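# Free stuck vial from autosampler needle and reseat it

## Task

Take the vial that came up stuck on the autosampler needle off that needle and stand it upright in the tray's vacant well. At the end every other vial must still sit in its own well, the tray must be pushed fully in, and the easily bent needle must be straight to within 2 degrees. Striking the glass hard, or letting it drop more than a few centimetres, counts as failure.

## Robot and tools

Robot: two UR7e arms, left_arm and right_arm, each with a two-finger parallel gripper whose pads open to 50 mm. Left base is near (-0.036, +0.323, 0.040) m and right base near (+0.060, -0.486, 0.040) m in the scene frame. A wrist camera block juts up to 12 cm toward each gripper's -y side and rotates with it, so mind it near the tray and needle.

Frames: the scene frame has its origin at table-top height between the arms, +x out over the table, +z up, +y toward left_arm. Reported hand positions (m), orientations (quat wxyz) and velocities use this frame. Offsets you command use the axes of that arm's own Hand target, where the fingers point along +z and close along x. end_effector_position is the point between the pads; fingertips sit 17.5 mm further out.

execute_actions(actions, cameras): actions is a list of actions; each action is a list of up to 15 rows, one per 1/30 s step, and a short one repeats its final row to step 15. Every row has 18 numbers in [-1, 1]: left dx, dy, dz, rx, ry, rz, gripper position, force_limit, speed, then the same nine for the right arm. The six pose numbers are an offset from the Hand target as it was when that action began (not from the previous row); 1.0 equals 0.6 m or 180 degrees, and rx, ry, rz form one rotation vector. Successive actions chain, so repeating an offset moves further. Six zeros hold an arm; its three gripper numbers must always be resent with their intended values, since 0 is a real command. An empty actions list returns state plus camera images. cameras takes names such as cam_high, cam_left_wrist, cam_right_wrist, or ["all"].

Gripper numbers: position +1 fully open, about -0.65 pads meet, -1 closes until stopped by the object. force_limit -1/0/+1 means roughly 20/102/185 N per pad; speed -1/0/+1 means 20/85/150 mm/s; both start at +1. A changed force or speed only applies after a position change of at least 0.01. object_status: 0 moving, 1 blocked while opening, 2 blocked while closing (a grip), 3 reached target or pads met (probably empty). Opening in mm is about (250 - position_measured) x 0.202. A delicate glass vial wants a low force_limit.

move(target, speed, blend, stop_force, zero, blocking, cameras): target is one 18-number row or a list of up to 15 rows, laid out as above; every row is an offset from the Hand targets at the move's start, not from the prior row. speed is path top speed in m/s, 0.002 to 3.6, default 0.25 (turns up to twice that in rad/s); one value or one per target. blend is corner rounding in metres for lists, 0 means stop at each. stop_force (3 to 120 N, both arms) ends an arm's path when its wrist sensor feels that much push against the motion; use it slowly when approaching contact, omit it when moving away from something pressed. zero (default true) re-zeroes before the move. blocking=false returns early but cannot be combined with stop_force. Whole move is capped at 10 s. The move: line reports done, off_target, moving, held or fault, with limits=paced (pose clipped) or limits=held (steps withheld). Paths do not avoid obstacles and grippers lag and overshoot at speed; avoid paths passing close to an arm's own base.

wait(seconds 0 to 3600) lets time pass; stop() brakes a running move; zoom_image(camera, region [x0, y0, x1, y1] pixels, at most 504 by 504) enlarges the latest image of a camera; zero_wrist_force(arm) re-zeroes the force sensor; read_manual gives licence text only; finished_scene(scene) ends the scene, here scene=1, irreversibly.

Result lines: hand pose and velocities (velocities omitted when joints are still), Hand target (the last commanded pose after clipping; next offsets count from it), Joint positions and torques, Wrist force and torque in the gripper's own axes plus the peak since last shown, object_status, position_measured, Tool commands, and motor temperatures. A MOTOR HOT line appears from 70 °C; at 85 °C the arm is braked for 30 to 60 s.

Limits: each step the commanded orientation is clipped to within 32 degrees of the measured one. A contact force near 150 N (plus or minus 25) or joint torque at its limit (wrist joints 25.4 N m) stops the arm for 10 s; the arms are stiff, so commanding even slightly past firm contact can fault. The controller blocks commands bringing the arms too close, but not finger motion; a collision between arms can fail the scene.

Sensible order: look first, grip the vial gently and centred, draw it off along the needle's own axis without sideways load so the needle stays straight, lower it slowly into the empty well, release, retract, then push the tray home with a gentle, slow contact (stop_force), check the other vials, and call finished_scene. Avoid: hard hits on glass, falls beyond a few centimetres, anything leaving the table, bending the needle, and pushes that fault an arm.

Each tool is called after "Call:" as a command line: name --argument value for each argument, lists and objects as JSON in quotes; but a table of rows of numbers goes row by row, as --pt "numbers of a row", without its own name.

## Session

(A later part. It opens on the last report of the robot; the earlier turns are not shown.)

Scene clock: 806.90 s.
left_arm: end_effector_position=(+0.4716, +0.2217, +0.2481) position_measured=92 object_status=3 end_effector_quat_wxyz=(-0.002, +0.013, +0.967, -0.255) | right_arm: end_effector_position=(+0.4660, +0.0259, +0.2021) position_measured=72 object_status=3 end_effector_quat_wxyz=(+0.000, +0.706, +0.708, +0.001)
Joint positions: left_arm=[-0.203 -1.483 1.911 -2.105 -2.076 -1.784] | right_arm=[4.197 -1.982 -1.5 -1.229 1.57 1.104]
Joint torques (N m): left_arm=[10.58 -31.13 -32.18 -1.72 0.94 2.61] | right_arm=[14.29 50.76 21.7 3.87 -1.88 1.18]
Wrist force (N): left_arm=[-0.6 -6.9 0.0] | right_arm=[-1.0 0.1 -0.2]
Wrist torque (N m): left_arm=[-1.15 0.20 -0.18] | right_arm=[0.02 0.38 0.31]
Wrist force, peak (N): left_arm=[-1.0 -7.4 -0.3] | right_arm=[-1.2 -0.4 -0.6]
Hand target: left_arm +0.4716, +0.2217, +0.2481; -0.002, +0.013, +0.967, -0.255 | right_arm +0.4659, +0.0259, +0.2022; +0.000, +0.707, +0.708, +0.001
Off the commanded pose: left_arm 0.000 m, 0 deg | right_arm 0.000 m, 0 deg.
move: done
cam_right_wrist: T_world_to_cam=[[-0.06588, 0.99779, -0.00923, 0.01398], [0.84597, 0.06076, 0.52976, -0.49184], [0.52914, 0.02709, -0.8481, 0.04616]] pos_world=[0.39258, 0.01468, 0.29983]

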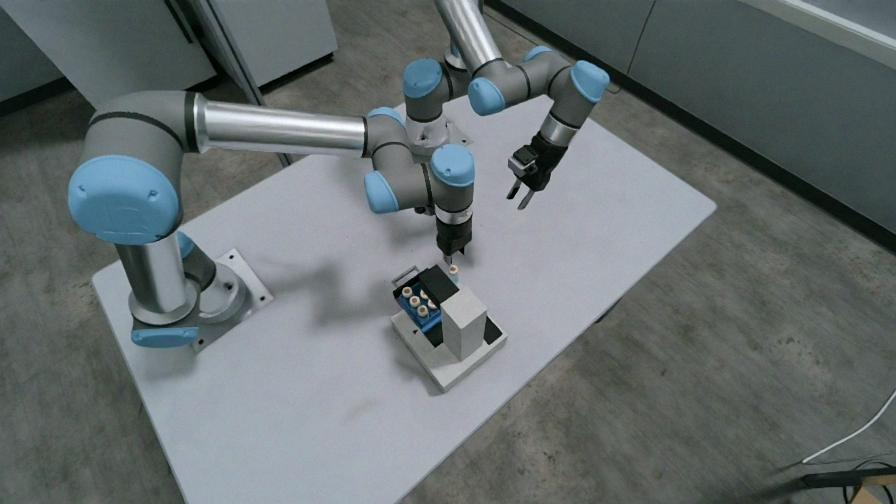

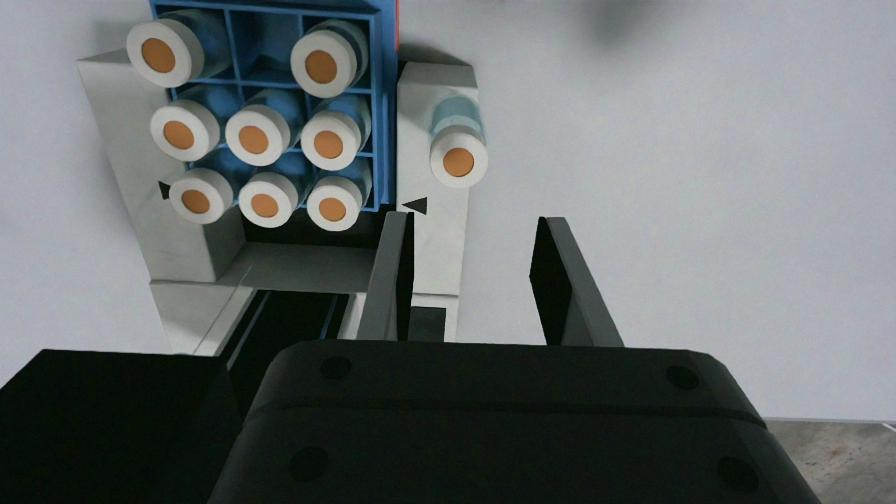

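Call:
move --pt "0 0 0 0 0 0 0.4 -1 -1 -0.0062 -0.0063 0.06 0 0 0 0.54 -1 -1" --pt "0 0 0 0 0 0 0.4 -1 -1 -0.0062 -0.0063 0.1277 0 0 0 0.54 -1 -1" --speed '[0.15,0.06]' --stop_force 6 --cameras '["cam_right_wrist","cam_left_wrist"]'

Call:
zoom_image --camera "cam_right_wrist" --region '[350, 150, 600, 350]'

Scene clock: 832.77 s.
left_arm: end_effector_position=(+0.4716, +0.2217, +0.2481) position_measured=92 object_status=3 end_effector_quat_wxyz=(-0.002, +0.013, +0.967, -0.255) | right_arm: end_effector_position=(+0.4623, +0.0223, +0.1256) position_measured=72 object_status=3 end_effector_quat_wxyz=(+0.000, +0.707, +0.708, +0.001)
Joint positions: left_arm=[-0.203 -1.483 1.911 -2.105 -2.076 -1.784] | right_arm=[4.2 -2.046 -1.619 -1.046 1.57 1.107]
Joint torques (N m): left_arm=[11.65 -30.85 -32.02 -1.88 0.77 2.56] | right_arm=[-14.23 52.74 29.63 3.84 -1.27 -2.66]
Wrist force (N): left_arm=[-0.7 -6.9 -0.2] | right_arm=[-0.7 0.1 -0.4]
Wrist torque (N m): left_arm=[-1.14 0.22 -0.19] | right_arm=[0.04 0.33 0.22]
Wrist force, peak (N): left_arm=[-0.9 -7.3 -0.1] | right_arm=[-0.6 0.5 -2.5]
Hand target: left_arm +0.4716, +0.2217, +0.2481; -0.002, +0.013, +0.967, -0.255 | right_arm +0.4623, +0.0223, +0.1256; +0.000, +0.707, +0.708, +0.001
Off the commanded pose: left_arm 0.000 m, 0 deg | right_arm 0.000 m, 0 deg.
move: done
cam_left_wrist: T_world_to_cam=[[-0.99925, 0.02788, 0.02684, 0.46665], [0.02899, 0.9987, 0.04191, -0.23619], [-0.02564, 0.04266, -0.99876, 0.37113]] pos_world=[0.48266, 0.20704, 0.36805]
cam_right_wrist: T_world_to_cam=[[-0.06571, 0.9978, -0.00913, 0.01643], [0.84594, 0.06056, 0.52983, -0.44792], [0.52922, 0.02709, -0.84805, -0.01679]] pos_world=[0.38888, 0.01118, 0.22323]
Images, in order (width x height): cam_left_wrist 896x504, cam_right_wrist 896x504.

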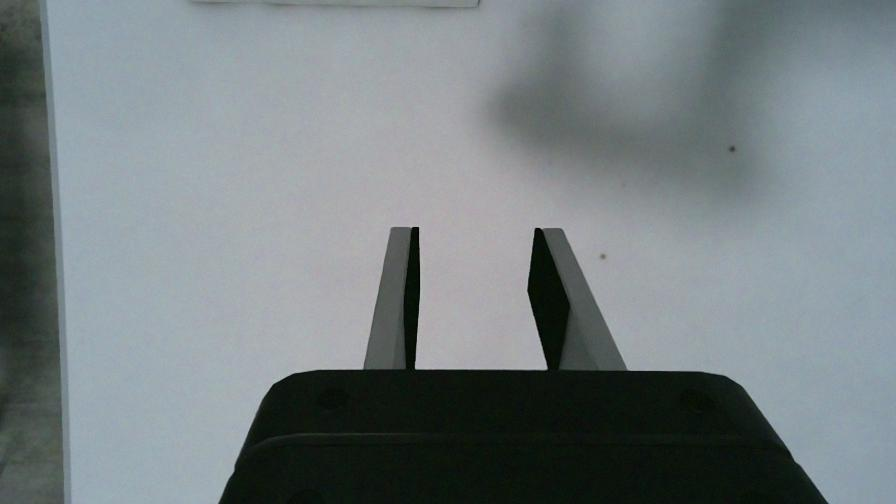

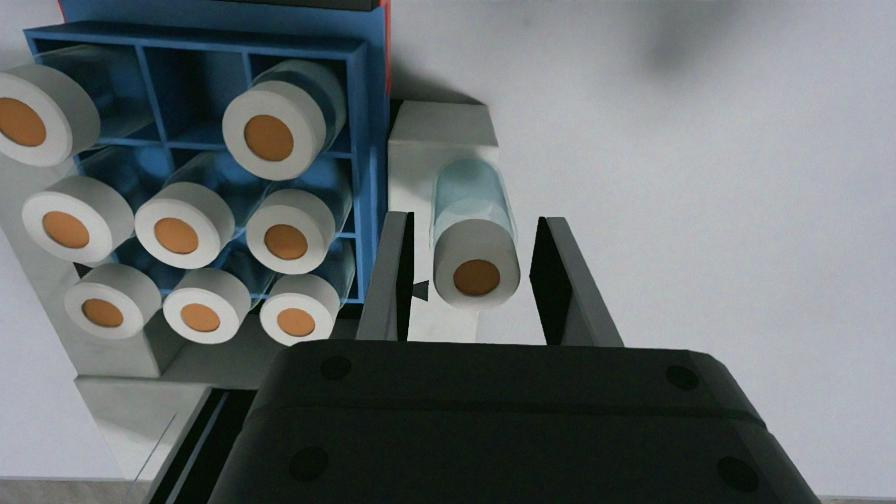

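Scaled by 2.016 from the camera's image (finer frame: 1280x720).

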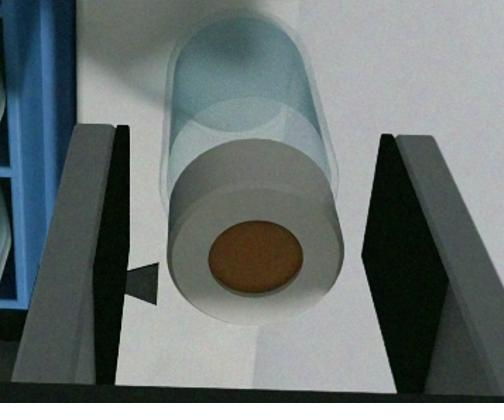

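Call:
move --target '[0,0,0,0,0,0,0.4,-1,-1,0.0015,0,-0.005,0,0,0,0.54,-1,-1]' --speed 0.05

Call:
execute_actions --actions '[[[0,0,0,0,0,0,0.4,-1,-1,0,0,0,0,0,0,-1,-1,-1]],[[0,0,0,0,0,0,0.4,-1,-1,0,0,0,0,0,0,-1,-1,-1]]]'

Call:
move --target '[0,0,0,0,0,0,0.4,-1,-1,0,0,-0.13,0,0,0,-1,-1,-1]' --speed 0.1 --cameras '["cam_right_wrist"]'

Call:
zoom_image --camera "cam_right_wrist" --region '[350, 150, 600, 350]'

Scene clock: 845.97 s.
left_arm: end_effector_position=(+0.4716, +0.2217, +0.2481) position_measured=92 object_status=3 end_effector_quat_wxyz=(-0.002, +0.013, +0.967, -0.255) | right_arm: end_effector_position=(+0.4623, +0.0232, +0.1287) position_measured=72 object_status=3 end_effector_quat_wxyz=(+0.000, +0.707, +0.708, +0.001)
Joint positions: left_arm=[-0.203 -1.483 1.911 -2.105 -2.076 -1.784] | right_arm=[4.201 -2.044 -1.613 -1.054 1.57 1.107]
Joint torques (N m): left_arm=[10.83 -31.79 -31.77 -2.13 0.87 2.46] | right_arm=[13.87 32.98 15 3.63 -1.66 2.78]
Wrist force (N): left_arm=[-0.5 -7.1 -0.3] | right_arm=[-0.6 0.3 -0.5]
Wrist torque (N m): left_arm=[-1.17 0.18 -0.18] | right_arm=[0.07 0.33 0.22]
Wrist force, peak (N): left_arm=[-0.8 -7.4 -0.3] | right_arm=[-0.9 0.2 -1.2]
Hand target: left_arm +0.4716, +0.2217, +0.2481; -0.002, +0.013, +0.967, -0.255 | right_arm +0.4623, +0.0232, +0.1286; +0.000, +0.707, +0.708, +0.001
Off the commanded pose: left_arm 0.000 m, 0 deg | right_arm 0.000 m, 0 deg.
move: done

Scene clock: 847.17 s.
left_arm: end_effector_position=(+0.4716, +0.2217, +0.2481) position_measured=92 object_status=3 end_effector_quat_wxyz=(-0.002, +0.013, +0.967, -0.255) | right_arm: end_effector_position=(+0.4623, +0.0232, +0.1286) position_measured=130 object_status=2 end_effector_quat_wxyz=(+0.000, +0.706, +0.708, +0.001)
Joint positions: left_arm=[-0.203 -1.483 1.911 -2.105 -2.076 -1.784] | right_arm=[4.201 -2.044 -1.613 -1.054 1.57 1.107]
Joint torques (N m): left_arm=[11.88 -31.32 -31.65 -2.01 0.66 2.59] | right_arm=[13.57 33.37 15.85 2.5 -1.31 2.8]
Wrist force (N): left_arm=[-0.6 -6.7 -0.2] | right_arm=[-1.1 0.0 0.0]
Wrist torque (N m): left_arm=[-1.12 0.19 -0.19] | right_arm=[0.02 0.40 0.21]
Wrist force, peak (N): left_arm=[-0.9 -7.3 -0.1] | right_arm=[-1.2 0.1 -0.8]
Hand target: left_arm +0.4716, +0.2217, +0.2481; -0.002, +0.013, +0.967, -0.255 | right_arm +0.4623, +0.0232, +0.1286; +0.000, +0.707, +0.708, +0.001
Off the commanded pose: left_arm 0.000 m, 0 deg | right_arm 0.000 m, 0 deg.

Scene clock: 848.37 s.
left_arm: end_effector_position=(+0.4716, +0.2217, +0.2481) position_measured=92 object_status=3 end_effector_quat_wxyz=(-0.002, +0.013, +0.967, -0.255) | right_arm: end_effector_position=(+0.4622, +0.0231, +0.2066) position_measured=130 object_status=2 end_effector_quat_wxyz=(+0.000, +0.706, +0.708, +0.001)
Joint positions: left_arm=[-0.203 -1.483 1.911 -2.105 -2.076 -1.784] | right_arm=[4.201 -1.968 -1.509 -1.234 1.57 1.107]
Joint torques (N m): left_arm=[11.74 -31.63 -32.28 -1.98 0.72 2.64] | right_arm=[13.34 32.26 20.84 2.22 -1.59 2.8]
Wrist force (N): left_arm=[-0.9 -7.1 0.0] | right_arm=[-0.8 0.3 0.1]
Wrist torque (N m): left_arm=[-1.18 0.23 -0.19] | right_arm=[0.06 0.34 0.23]
Wrist force, peak (N): left_arm=[-0.7 -7.2 -0.5] | right_arm=[-1.0 0.1 1.9]
Hand target: left_arm +0.4716, +0.2217, +0.2481; -0.002, +0.013, +0.967, -0.255 | right_arm +0.4622, +0.0231, +0.2066; +0.000, +0.707, +0.708, +0.001
Off the commanded pose: left_arm 0.000 m, 0 deg | right_arm 0.000 m, 0 deg.
move: done
cam_right_wrist: T_world_to_cam=[[-0.06573, 0.9978, -0.00892, 0.01631], [0.84586, 0.06046, 0.52996, -0.49086], [0.52933, 0.02729, -0.84798, 0.05195]] pos_world=[0.38878, 0.01198, 0.30433]

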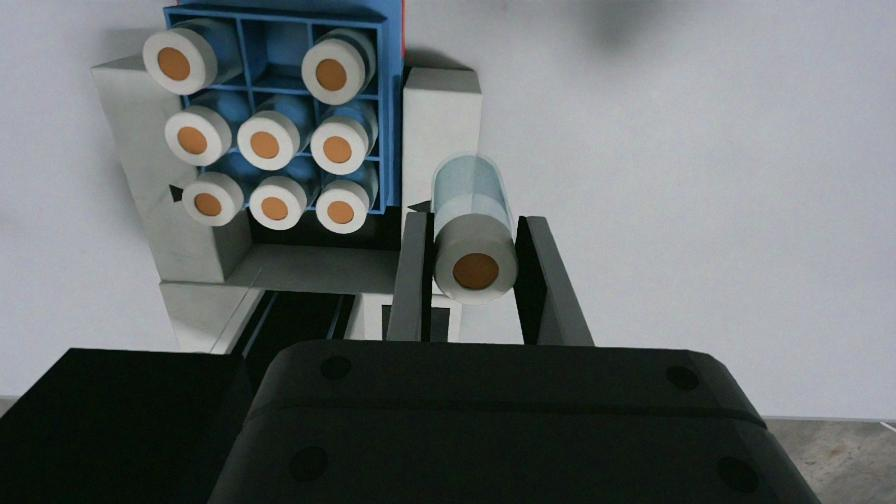

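Scaled by 2.016 from the camera's image (finer frame: 1280x720).

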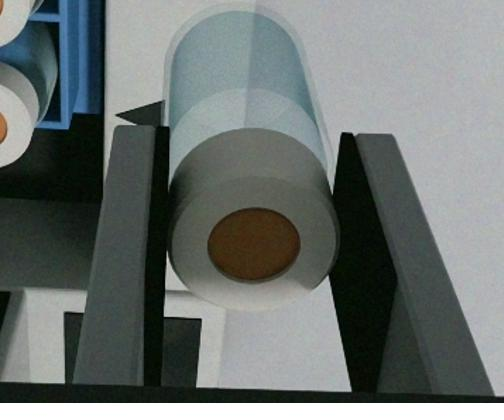

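Call:
move --pt "0 0 0 0 0 0 0.4 -1 -1 0 -0.0545 0 0 0 0 -1 -1 -1" --pt "0 0 0 0 0 0 0.4 -1 -1 -0.1503 -0.0545 0 0 0 0 -1 -1 -1" --speed 0.12 --blend '[0.008,0]' --cameras '["cam_right_wrist","cam_high"]'

Call:
zoom_image --camera "cam_right_wrist" --region '[330, 80, 630, 350]'

Scene clock: 860.87 s.
left_arm: end_effector_position=(+0.4716, +0.2217, +0.2481) position_measured=92 object_status=3 end_effector_quat_wxyz=(-0.002, +0.013, +0.967, -0.255) | right_arm: end_effector_position=(+0.4297, -0.0671, +0.2065) position_measured=130 object_status=2 end_effector_quat_wxyz=(+0.000, +0.707, +0.708, +0.001)
Joint positions: left_arm=[-0.203 -1.483 1.911 -2.105 -2.076 -1.784] | right_arm=[4.18 -1.764 -1.781 -1.165 1.57 1.087]
Joint torques (N m): left_arm=[12.17 -30.91 -32.04 -2.19 0.42 2.57] | right_arm=[14.4 29.35 23.02 1.4 0.25 2.9]
Wrist force (N): left_arm=[-0.7 -7.0 -0.2] | right_arm=[-1.0 0.1 0.2]
Wrist torque (N m): left_arm=[-1.16 0.21 -0.18] | right_arm=[0.01 0.38 0.27]
Wrist force, peak (N): left_arm=[-1.1 -7.4 -0.5] | right_arm=[-0.9 2.5 0.2]
Hand target: left_arm +0.4716, +0.2217, +0.2481; -0.002, +0.013, +0.967, -0.255 | right_arm +0.4296, -0.0671, +0.2064; +0.000, +0.707, +0.708, +0.001
Off the commanded pose: left_arm 0.000 m, 0 deg | right_arm 0.000 m, 0 deg.
move: done
cam_right_wrist: T_world_to_cam=[[-0.06562, 0.9978, -0.00909, 0.10429], [0.84587, 0.06045, 0.52995, -0.45781], [0.52933, 0.02709, -0.84798, 0.07143]] pos_world=[0.35628, -0.07832, 0.30413]
Images, in order (width x height): cam_high 896x504, cam_right_wrist 896x504.

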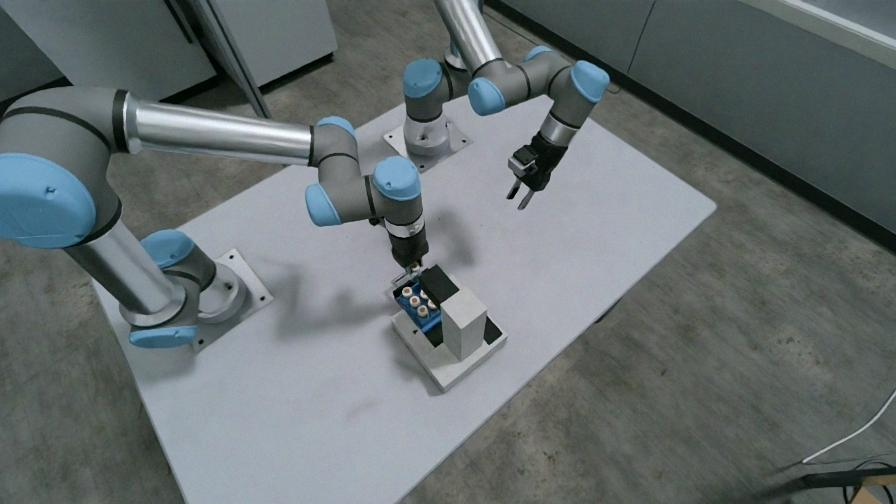

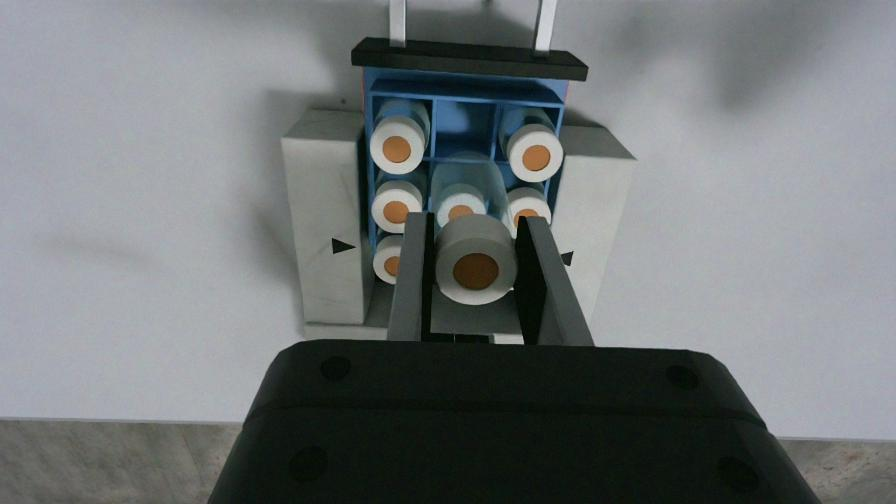

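Scaled by 1.680 from the camera's image (finer frame: 1280x720).

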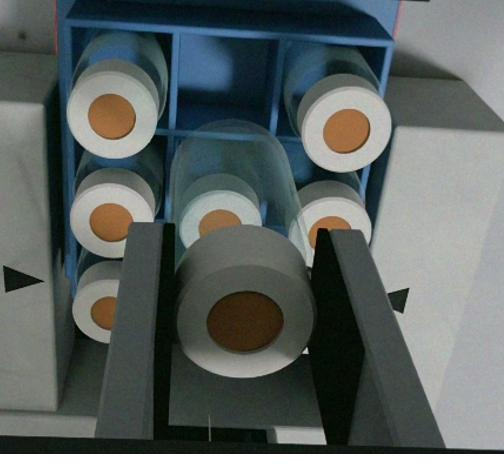

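Call:
move --target '[0,0,0,0,0,0,0.4,-1,-1,0,-0.002,0.028,0,0,0,-1,-1,-1]' --speed 0.06 --cameras '["cam_right_wrist"]'

Call:
zoom_image --camera "cam_right_wrist" --region '[330, 60, 630, 340]'

Scene clock: 891.63 s.
left_arm: end_effector_position=(+0.4716, +0.2217, +0.2481) position_measured=92 object_status=3 end_effector_quat_wxyz=(-0.002, +0.013, +0.967, -0.255) | right_arm: end_effector_position=(+0.4284, -0.0671, +0.1895) position_measured=130 object_status=2 end_effector_quat_wxyz=(+0.000, +0.706, +0.708, +0.001)
Joint positions: left_arm=[-0.203 -1.483 1.911 -2.105 -2.076 -1.784] | right_arm=[4.182 -1.779 -1.81 -1.122 1.57 1.089]
Joint torques (N m): left_arm=[11.87 -31.88 -31.93 -2.22 0.46 2.6] | right_arm=[8.33 41.91 29.1 1.48 1.05 1.88]
Wrist force (N): left_arm=[-1.0 -6.9 -0.2] | right_arm=[-1.0 0.0 0.1]
Wrist torque (N m): left_arm=[-1.15 0.26 -0.18] | right_arm=[0.01 0.37 0.21]
Wrist force, peak (N): left_arm=[-0.7 -7.3 0.0] | right_arm=[-1.2 -0.1 1.2]
Hand target: left_arm +0.4716, +0.2217, +0.2481; -0.002, +0.013, +0.967, -0.255 | right_arm +0.4284, -0.0671, +0.1896; +0.000, +0.707, +0.708, +0.001
Off the commanded pose: left_arm 0.000 m, 0 deg | right_arm 0.000 m, 0 deg.
move: done
cam_right_wrist: T_world_to_cam=[[-0.06568, 0.9978, -0.00935, 0.10414], [0.84598, 0.06065, 0.52975, -0.44766], [0.52915, 0.02689, -0.8481, 0.05779]] pos_world=[0.35497, -0.07832, 0.28713]

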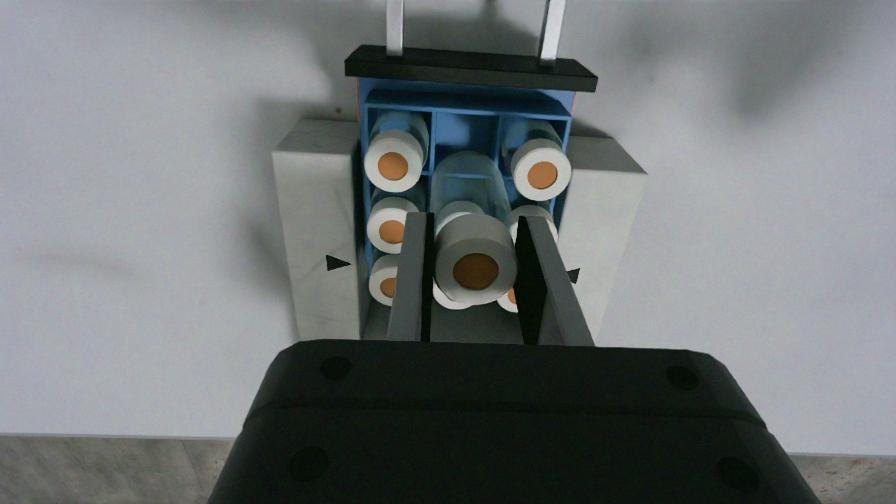

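Scaled by 1.680 from the camera's image (finer frame: 1280x720).

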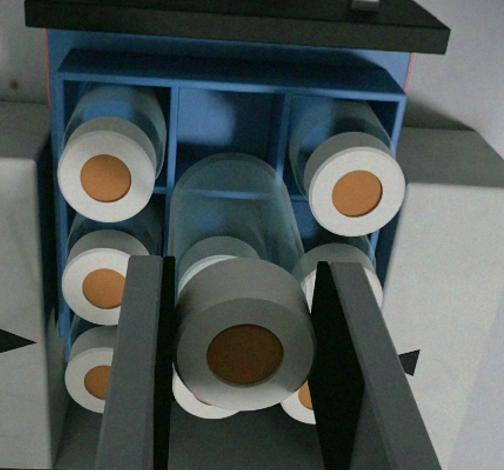

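Call:
move --pt "0 0 0 0 0 0 0.4 -1 -1 0 -0.0033 0.05 0 0 0 -1 -1 -1" --speed 0.03 --stop_force 4 --cameras '["cam_right_wrist"]'

Call:
zoom_image --camera "cam_right_wrist" --region '[330, 60, 630, 340]'

Scene clock: 926.23 s.
left_arm: end_effector_position=(+0.4716, +0.2217, +0.2481) position_measured=92 object_status=3 end_effector_quat_wxyz=(-0.002, +0.013, +0.967, -0.255) | right_arm: end_effector_position=(+0.4265, -0.0671, +0.1596) position_measured=130 object_status=2 end_effector_quat_wxyz=(+0.000, +0.706, +0.708, +0.001)
Joint positions: left_arm=[-0.203 -1.483 1.911 -2.105 -2.076 -1.784] | right_arm=[4.185 -1.81 -1.856 -1.044 1.57 1.092]
Joint torques (N m): left_arm=[11.15 -31.84 -32.08 -2.23 0.11 2.66] | right_arm=[4.3 42.37 29.46 2.43 -1.67 0.61]
Wrist force (N): left_arm=[-0.9 -7.0 -0.3] | right_arm=[-0.9 0.0 0.4]
Wrist torque (N m): left_arm=[-1.16 0.23 -0.19] | right_arm=[0.01 0.37 0.21]
Wrist force, peak (N): left_arm=[-1.0 -7.3 -0.5] | right_arm=[-1.4 0.2 0.1]
Hand target: left_arm +0.4716, +0.2217, +0.2481; -0.002, +0.013, +0.967, -0.255 | right_arm +0.4265, -0.0671, +0.1596; +0.000, +0.707, +0.708, +0.001
Off the commanded pose: left_arm 0.000 m, 0 deg | right_arm 0.000 m, 0 deg.
move: done
cam_right_wrist: T_world_to_cam=[[-0.06571, 0.9978, -0.00913, 0.10359], [0.84594, 0.06056, 0.52983, -0.43023], [0.52922, 0.02709, -0.84805, 0.03341]] pos_world=[0.35308, -0.07822, 0.25723]

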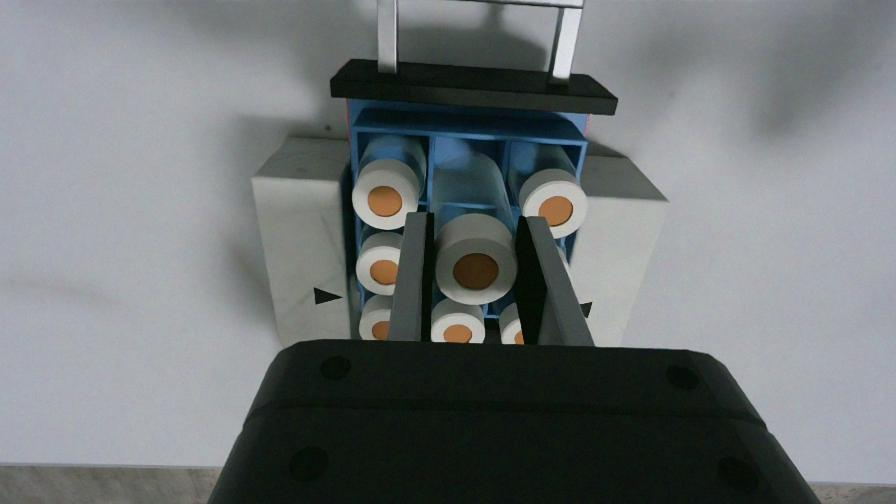

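Scaled by 1.680 from the camera's image (finer frame: 1280x720).

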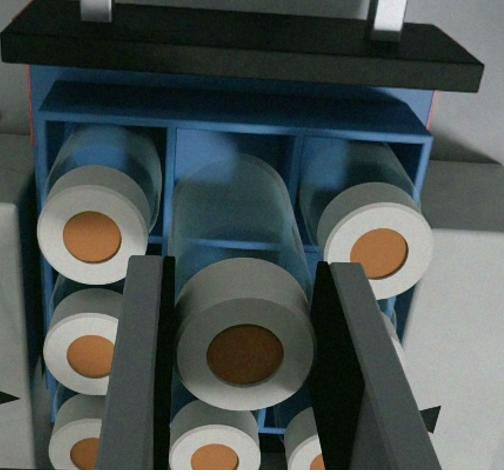

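Call:
move --pt "0 0 0 0 0 0 0.4 -1 -1 0 0 0.0517 0 0 0 -1 -1 -1" --speed 0.02 --stop_force 4 --cameras '["cam_right_wrist"]'

Call:
zoom_image --camera "cam_right_wrist" --region '[330, 60, 630, 340]'

Scene clock: 936.93 s.
left_arm: end_effector_position=(+0.4716, +0.2217, +0.2481) position_measured=92 object_status=3 end_effector_quat_wxyz=(-0.002, +0.013, +0.967, -0.255) | right_arm: end_effector_position=(+0.4265, -0.0671, +0.1401) position_measured=130 object_status=2 end_effector_quat_wxyz=(+0.000, +0.707, +0.708, +0.001)
Joint positions: left_arm=[-0.203 -1.483 1.911 -2.105 -2.076 -1.784] | right_arm=[4.185 -1.836 -1.882 -0.993 1.57 1.092]
Joint torques (N m): left_arm=[11.04 -31.2 -32.22 -2.2 -0.05 2.27] | right_arm=[-2.73 43.04 29.21 3.78 1.58 -2.58]
Wrist force (N): left_arm=[-0.6 -7.1 -0.2] | right_arm=[-1.0 0.3 0.2]
Wrist torque (N m): left_arm=[-1.16 0.20 -0.18] | right_arm=[0.07 0.37 0.23]
Wrist force, peak (N): left_arm=[-0.9 -7.5 -0.4] | right_arm=[-3.0 4.6 -16.8]
Hand target: left_arm +0.4716, +0.2217, +0.2481; -0.002, +0.013, +0.967, -0.255 | right_arm +0.4265, -0.0670, +0.1401; +0.000, +0.707, +0.708, +0.001 (not the last commanded pose)
Off the commanded pose: left_arm 0.000 m, 0 deg | right_arm 0.011 m, 0 deg.
move: contact (right_arm)
cam_right_wrist: T_world_to_cam=[[-0.06571, 0.9978, -0.00913, 0.10341], [0.84594, 0.06056, 0.52983, -0.4199], [0.52922, 0.02709, -0.84805, 0.01688]] pos_world=[0.35308, -0.07822, 0.23773]

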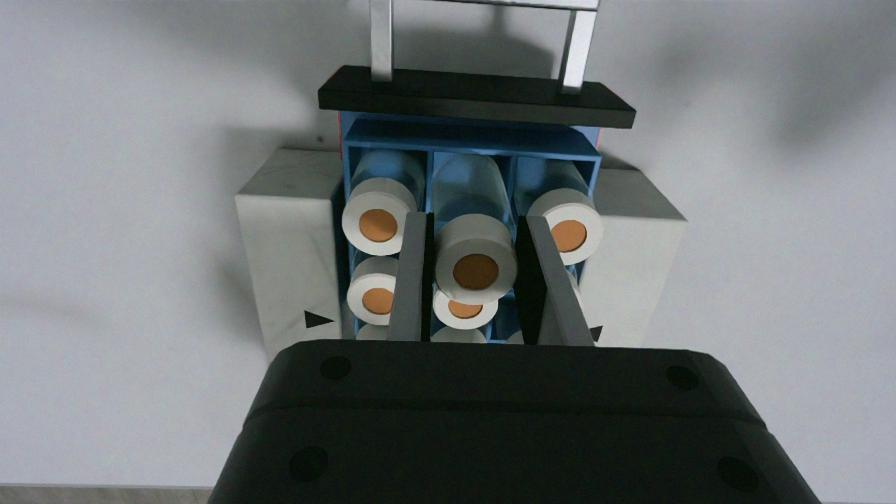

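Scaled by 1.680 from the camera's image (finer frame: 1280x720).

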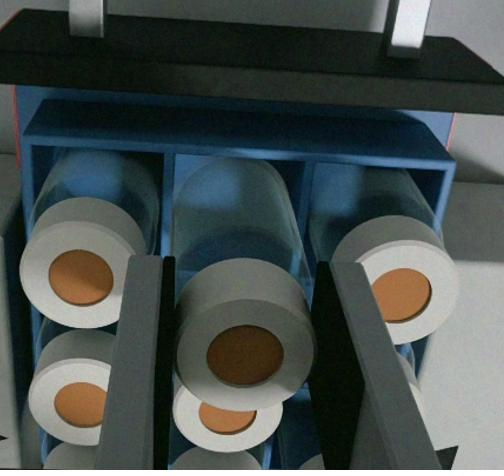

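Call:
move --pt "0 0 0 0 0 0 0.4 -1 -1 0 0 -0.007 0 0 0 -1 -1 -1" --pt "0 0 0 0 0 0 0.4 -1 -1 0.0022 0.0025 -0.007 0 0 0 -1 -1 -1" --pt "0 0 0 0 0 0 0.4 -1 -1 0.0022 0.0025 0.0202 0 0 0 -1 -1 -1" --speed 0.02 --stop_force 4 --cameras '["cam_right_wrist"]'

Call:
zoom_image --camera "cam_right_wrist" --region '[330, 60, 630, 340]'

Scene clock: 960.03 s.
left_arm: end_effector_position=(+0.4716, +0.2217, +0.2481) position_measured=92 object_status=3 end_effector_quat_wxyz=(-0.002, +0.013, +0.967, -0.255) | right_arm: end_effector_position=(+0.4280, -0.0657, +0.1280) position_measured=130 object_status=2 end_effector_quat_wxyz=(+0.000, +0.707, +0.708, +0.001)
Joint positions: left_arm=[-0.203 -1.483 1.911 -2.105 -2.076 -1.784] | right_arm=[4.184 -1.857 -1.89 -0.964 1.57 1.091]
Joint torques (N m): left_arm=[10.84 -31.66 -32.12 -2.45 -0.05 2.45] | right_arm=[-12.96 44.16 28.12 1.73 0.96 2.64]
Wrist force (N): left_arm=[-0.8 -7.1 -0.2] | right_arm=[-1.2 1.3 0.9]
Wrist torque (N m): left_arm=[-1.17 0.22 -0.18] | right_arm=[0.00 0.36 0.31]
Wrist force, peak (N): left_arm=[-0.8 -7.4 -0.1] | right_arm=[-0.9 1.9 -0.3]
Hand target: left_arm +0.4716, +0.2217, +0.2481; -0.002, +0.013, +0.967, -0.255 | right_arm +0.4280, -0.0657, +0.1280; +0.000, +0.707, +0.708, +0.001
Off the commanded pose: left_arm 0.000 m, 0 deg | right_arm 0.000 m, 0 deg.
move: done
cam_right_wrist: T_world_to_cam=[[-0.06571, 0.9978, -0.00913, 0.10211], [0.84594, 0.06056, 0.52983, -0.41484], [0.52922, 0.02709, -0.84805, 0.00579]] pos_world=[0.35457, -0.07692, 0.22563]

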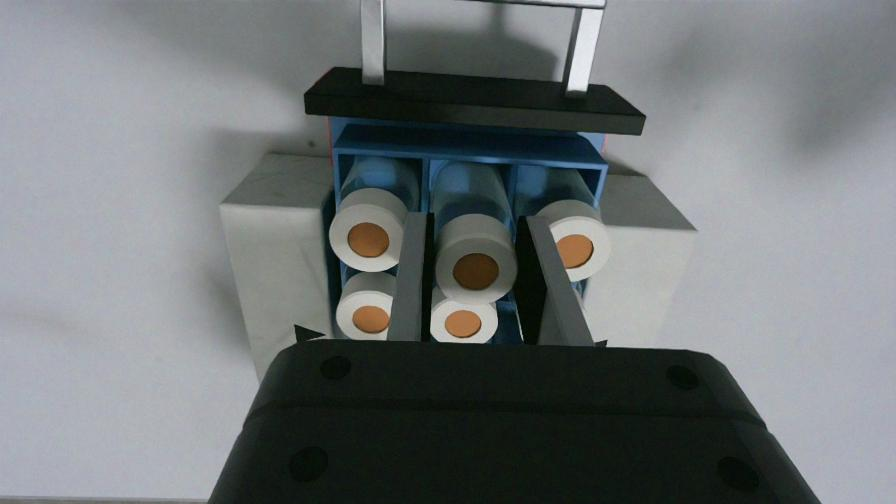

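Scaled by 1.680 from the camera's image (finer frame: 1280x720).

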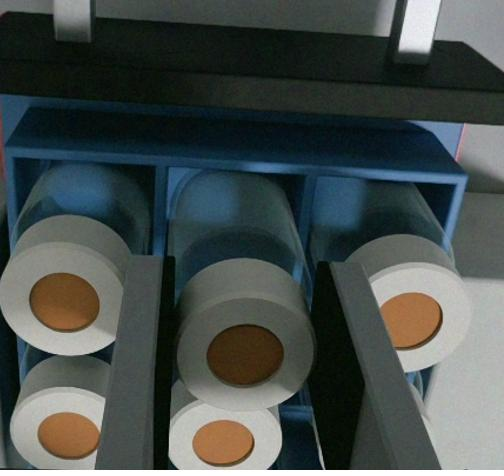

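Call:
execute_actions --actions '[[[0,0,0,0,0,0,0.4,-1,-1,0,0,0,0,0,0,0.25,-1,-1]]]'

Call:
move --target '[0,0,0,0,0,0,0.4,-1,-1,0,0,-0.1,0,0,0,0.25,-1,-1]' --speed 0.1 --cameras '["cam_right_wrist"]'

Scene clock: 969.50 s.
left_arm: end_effector_position=(+0.4716, +0.2217, +0.2481) position_measured=92 object_status=3 end_effector_quat_wxyz=(-0.002, +0.013, +0.967, -0.255) | right_arm: end_effector_position=(+0.4280, -0.0657, +0.1280) position_measured=116 object_status=3 end_effector_quat_wxyz=(+0.000, +0.707, +0.708, +0.001)
Joint positions: left_arm=[-0.203 -1.483 1.911 -2.105 -2.076 -1.784] | right_arm=[4.184 -1.857 -1.89 -0.964 1.57 1.091]
Joint torques (N m): left_arm=[11.67 -30.83 -31.33 -2.63 -0.41 2.28] | right_arm=[-10.62 42.62 27.89 3.44 -0.09 2.65]
Wrist force (N): left_arm=[-0.7 -7.0 0.0] | right_arm=[-0.7 -0.1 -0.3]
Wrist torque (N m): left_arm=[-1.16 0.21 -0.18] | right_arm=[0.01 0.33 0.31]
Wrist force, peak (N): left_arm=[-0.7 -7.5 -0.4] | right_arm=[-1.2 1.7 0.7]
Hand target: left_arm +0.4716, +0.2217, +0.2481; -0.002, +0.013, +0.967, -0.255 | right_arm +0.4280, -0.0657, +0.1280; +0.000, +0.707, +0.708, +0.001
Off the commanded pose: left_arm 0.000 m, 0 deg | right_arm 0.000 m, 0 deg.

Scene clock: 970.53 s.
left_arm: end_effector_position=(+0.4716, +0.2217, +0.2481) position_measured=92 object_status=3 end_effector_quat_wxyz=(-0.002, +0.013, +0.967, -0.255) | right_arm: end_effector_position=(+0.4280, -0.0658, +0.1880) position_measured=116 object_status=3 end_effector_quat_wxyz=(+0.000, +0.707, +0.708, +0.001)
Joint positions: left_arm=[-0.203 -1.483 1.911 -2.105 -2.076 -1.784] | right_arm=[4.184 -1.782 -1.81 -1.118 1.57 1.091]
Joint torques (N m): left_arm=[12.06 -31.58 -31.43 -2.53 -0.37 2.13] | right_arm=[0.96 24.45 19.63 1.9 -0.93 2.8]
Wrist force (N): left_arm=[-0.8 -6.9 -0.2] | right_arm=[-1.2 0.1 0.1]
Wrist torque (N m): left_arm=[-1.15 0.22 -0.19] | right_arm=[0.01 0.40 0.27]
Wrist force, peak (N): left_arm=[-1.0 -7.3 -0.2] | right_arm=[-1.0 -0.1 -1.8]
Hand target: left_arm +0.4716, +0.2217, +0.2481; -0.002, +0.013, +0.967, -0.255 | right_arm +0.4280, -0.0658, +0.1880; +0.000, +0.707, +0.708, +0.001
Off the commanded pose: left_arm 0.000 m, 0 deg | right_arm 0.000 m, 0 deg.
move: done
cam_right_wrist: T_world_to_cam=[[-0.06559, 0.99781, -0.00895, 0.10256], [0.84588, 0.06036, 0.52995, -0.44666], [0.52933, 0.02719, -0.84798, 0.05661]] pos_world=[0.35458, -0.07692, 0.28563]

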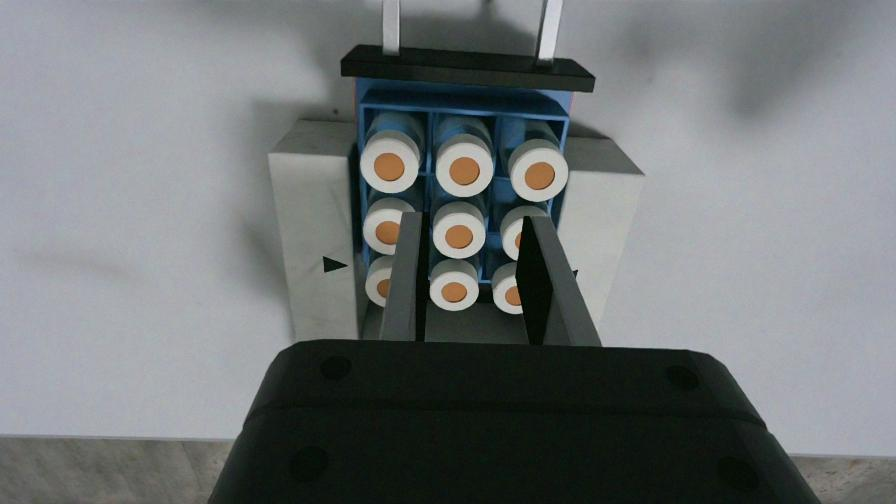

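Call:
move --pt "0 0 0 0 0 0 0.4 -1 -1 0 -0.1633 0 0 0 0 -1 -1 -1" --pt "0 0 0 0 0 0 0.4 -1 -1 0 -0.1633 0.2267 0 0 0 -1 -1 -1" --speed '[0.25,0.2]' --blend '[0.02,0]'

Call:
move --target '[0,0,0,0,0,0,0.4,-1,-1,0,0.112,0,0,0,0,-1,-1,-1]' --speed 0.04 --stop_force 50 --cameras '["cam_right_wrist","cam_high"]'

Scene clock: 984.60 s.
left_arm: end_effector_position=(+0.4716, +0.2217, +0.2481) position_measured=92 object_status=3 end_effector_quat_wxyz=(-0.002, +0.013, +0.967, -0.255) | right_arm: end_effector_position=(+0.3302, -0.0658, +0.0519) position_measured=250 object_status=3 end_effector_quat_wxyz=(+0.000, +0.707, +0.708, +0.001)
Joint positions: left_arm=[-0.203 -1.483 1.911 -2.105 -2.076 -1.784] | right_arm=[4.361 -1.871 -2.132 -0.708 1.57 1.268]
Joint torques (N m): left_arm=[11.71 -31.56 -30.93 -2.38 -0.76 2.52] | right_arm=[-13.03 22.5 16.8 3.94 1.2 -2.73]
Wrist force (N): left_arm=[-0.7 -7.0 -0.3] | right_arm=[-0.9 0.2 -0.4]
Wrist torque (N m): left_arm=[-1.16 0.21 -0.18] | right_arm=[0.02 0.42 0.25]
Wrist force, peak (N): left_arm=[-1.1 -7.4 -0.2] | right_arm=[-1.1 -2.7 -3.0]
Hand target: left_arm +0.4716, +0.2217, +0.2481; -0.002, +0.013, +0.967, -0.255 | right_arm +0.3302, -0.0658, +0.0518; +0.000, +0.707, +0.708, +0.001
Off the commanded pose: left_arm 0.000 m, 0 deg | right_arm 0.000 m, 0 deg.
move: done

Scene clock: 987.33 s.
left_arm: end_effector_position=(+0.4716, +0.2217, +0.2481) position_measured=92 object_status=3 end_effector_quat_wxyz=(-0.002, +0.013, +0.967, -0.255) | right_arm: end_effector_position=(+0.3974, -0.0657, +0.0519) position_measured=250 object_status=3 end_effector_quat_wxyz=(+0.000, +0.707, +0.708, +0.001)
Joint positions: left_arm=[-0.203 -1.483 1.911 -2.105 -2.076 -1.784] | right_arm=[4.236 -1.944 -2.019 -0.747 1.57 1.143]
Joint torques (N m): left_arm=[11.78 -31.29 -32.35 -2.71 -0.89 2.12] | right_arm=[14.21 44.25 10.61 3.92 1.09 2.78]
Wrist force (N): left_arm=[-0.7 -6.7 -0.3] | right_arm=[-0.5 0.0 -0.5]
Wrist torque (N m): left_arm=[-1.10 0.21 -0.19] | right_arm=[0.01 0.33 0.25]
Wrist force, peak (N): left_arm=[-0.8 -7.3 -0.4] | right_arm=[-0.8 -5.8 -1.4]
Hand target: left_arm +0.4716, +0.2217, +0.2481; -0.002, +0.013, +0.967, -0.255 | right_arm +0.3974, -0.0657, +0.0519; +0.000, +0.707, +0.708, +0.001
Off the commanded pose: left_arm 0.000 m, 0 deg | right_arm 0.000 m, 0 deg.
move: done
cam_right_wrist: T_world_to_cam=[[-0.06571, 0.9978, -0.00913, 0.09929], [0.84594, 0.06056, 0.52983, -0.34856], [0.52922, 0.02709, -0.84805, -0.04251]] pos_world=[0.32388, -0.07682, 0.14953]
Images, in order (width x height): cam_high 896x504, cam_right_wrist 896x504.

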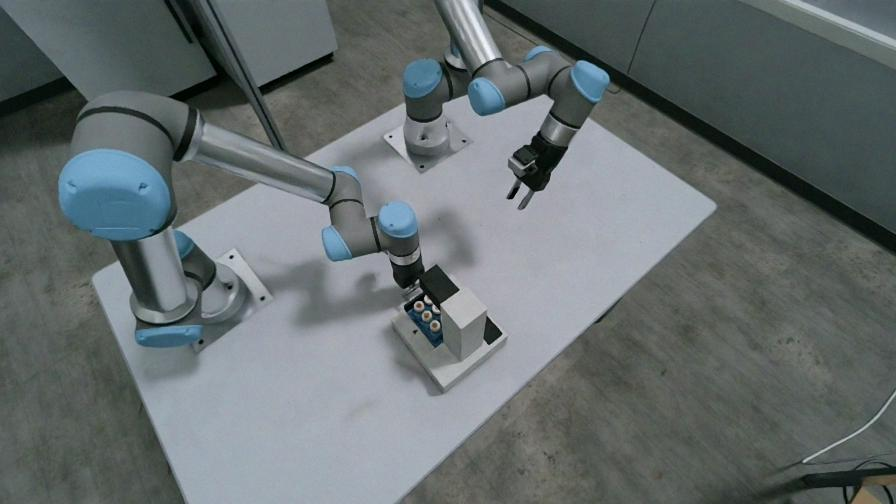

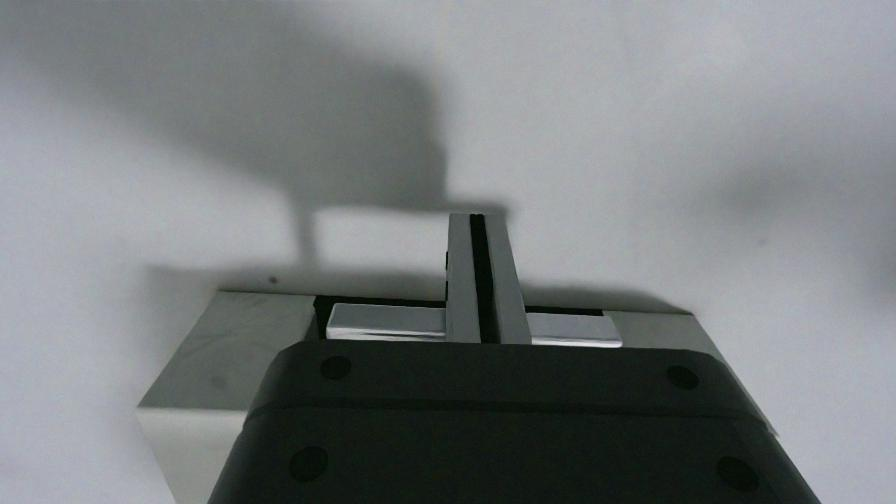

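Call:
move --target '[0,0,0,0,0,0,0.4,-1,-1,0,0.008,0,0,0,0,-1,-1,-1]' --speed 0.01 --stop_force 20

Call:
move --pt "0 0 0 0 0 0 0.4 -1 -1 0 -0.03 0 0 0 0 -1 -1 -1" --pt "0 0 0 0 0 0 0.4 -1 -1 0 -0.15 -0.3 0 0 0 -1 -1 -1" --speed 0.2 --blend '[0.005,0]' --cameras '["cam_right_wrist","cam_high"]'

Call:
zoom_image --camera "cam_right_wrist" --region '[250, 0, 650, 340]'

Call:
zoom_image --camera "cam_high" --region '[380, 250, 520, 400]'

Scene clock: 998.23 s.
left_arm: end_effector_position=(+0.4716, +0.2217, +0.2481) position_measured=92 object_status=3 end_effector_quat_wxyz=(-0.002, +0.013, +0.967, -0.255) | right_arm: end_effector_position=(+0.3981, -0.0656, +0.0520) position_measured=250 object_status=3 end_effector_quat_wxyz=(+0.000, +0.706, +0.708, +0.001)
Joint positions: left_arm=[-0.203 -1.483 1.911 -2.105 -2.076 -1.784] | right_arm=[4.235 -1.945 -2.018 -0.748 1.57 1.141]
Joint torques (N m): left_arm=[11.42 -31.22 -31.36 -2.73 -1.08 2.14] | right_arm=[8.19 46.3 14.13 4 -4.74 2.67]
Wrist force (N): left_arm=[-0.9 -7.0 -0.4] | right_arm=[-0.2 -15.7 1.7]
Wrist torque (N m): left_arm=[-1.16 0.25 -0.19] | right_arm=[-0.43 0.41 0.34]
Wrist force, peak (N): left_arm=[-1.1 -7.4 -0.1] | right_arm=[-1.4 -30.3 -6.9]
Hand target: left_arm +0.4716, +0.2217, +0.2481; -0.002, +0.013, +0.967, -0.255 | right_arm +0.3981, -0.0656, +0.0520; +0.000, +0.706, +0.708, +0.001 (not the last commanded pose)
Off the commanded pose: left_arm 0.000 m, 0 deg | right_arm 0.004 m, 0 deg.
move: contact (right_arm)

Scene clock: 999.80 s.
left_arm: end_effector_position=(+0.4716, +0.2217, +0.2481) position_measured=92 object_status=3 end_effector_quat_wxyz=(-0.002, +0.013, +0.967, -0.255) | right_arm: end_effector_position=(+0.3078, -0.0660, +0.2318) position_measured=250 object_status=3 end_effector_quat_wxyz=(+0.000, +0.706, +0.708, +0.001)
Joint positions: left_arm=[-0.203 -1.483 1.911 -2.105 -2.076 -1.784] | right_arm=[4.406 -1.574 -1.924 -1.213 1.57 1.313]
Joint torques (N m): left_arm=[10.32 -31.11 -31.82 -2.43 -1 2.12] | right_arm=[-13.96 28.71 24.83 1.38 -1.16 -2.64]
Wrist force (N): left_arm=[-0.8 -7.3 -0.3] | right_arm=[-0.5 0.3 -0.3]
Wrist torque (N m): left_arm=[-1.21 0.23 -0.18] | right_arm=[0.08 0.34 0.24]
Wrist force, peak (N): left_arm=[-0.7 -7.3 -0.1] | right_arm=[0.4 -14.7 1.9]
Hand target: left_arm +0.4716, +0.2217, +0.2481; -0.002, +0.013, +0.967, -0.255 | right_arm +0.3079, -0.0660, +0.2319; +0.000, +0.706, +0.708, +0.001
Off the commanded pose: left_arm 0.000 m, 0 deg | right_arm 0.000 m, 0 deg.
move: done
cam_right_wrist: T_world_to_cam=[[-0.0659, 0.99779, -0.00901, 0.09536], [0.84597, 0.06065, 0.52977, -0.36821], [0.52914, 0.02729, -0.8481, 0.15743]] pos_world=[0.23447, -0.07712, 0.32943]
Images, in order (width x height): cam_high 896x504, cam_right_wrist 896x504.

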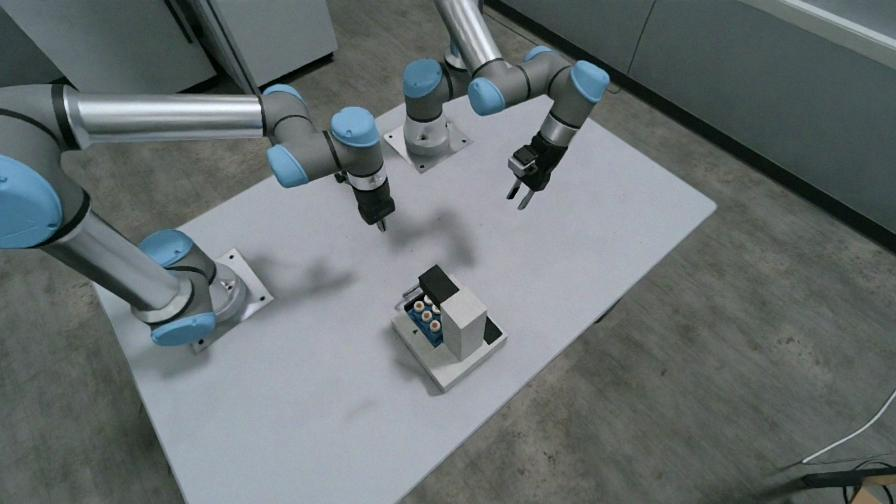

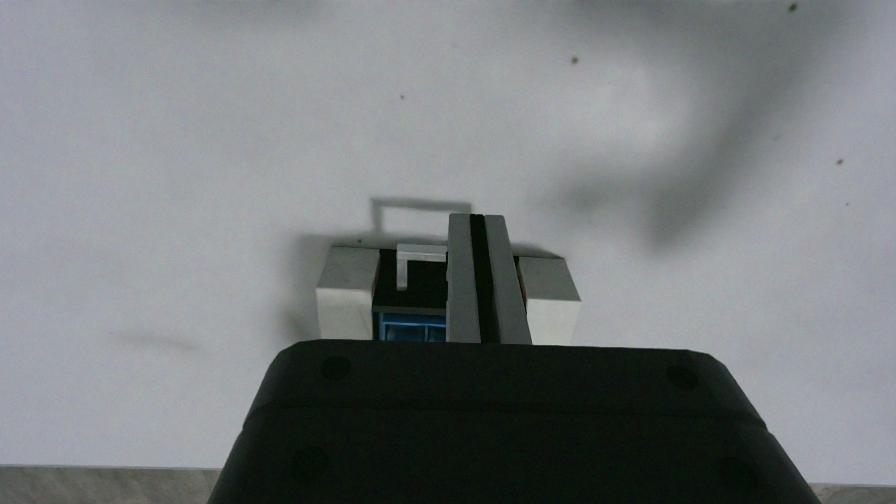

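Scaled by 1.260 from the camera's image (finer frame: 1280x720).

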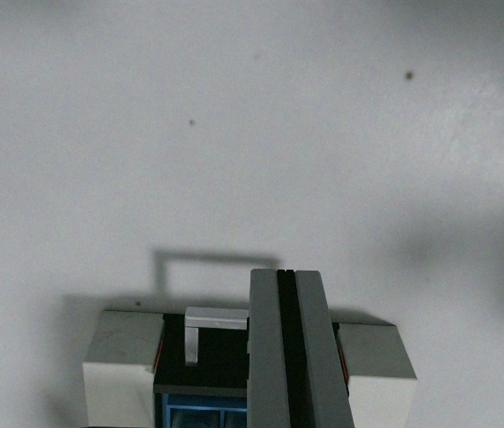

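Scaled by 3.360 from the camera's image (finer frame: 1280x720).

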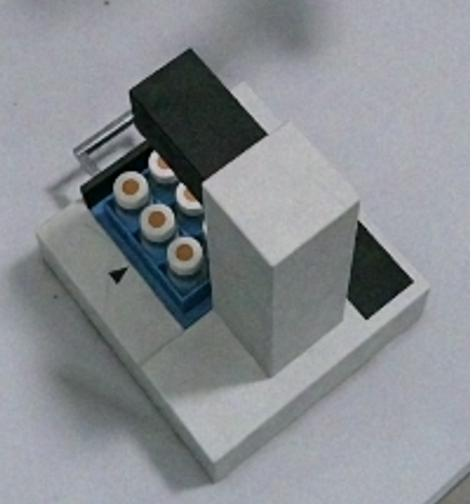

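Call:
finished_scene --scene 1

The scene is finished: the task was done.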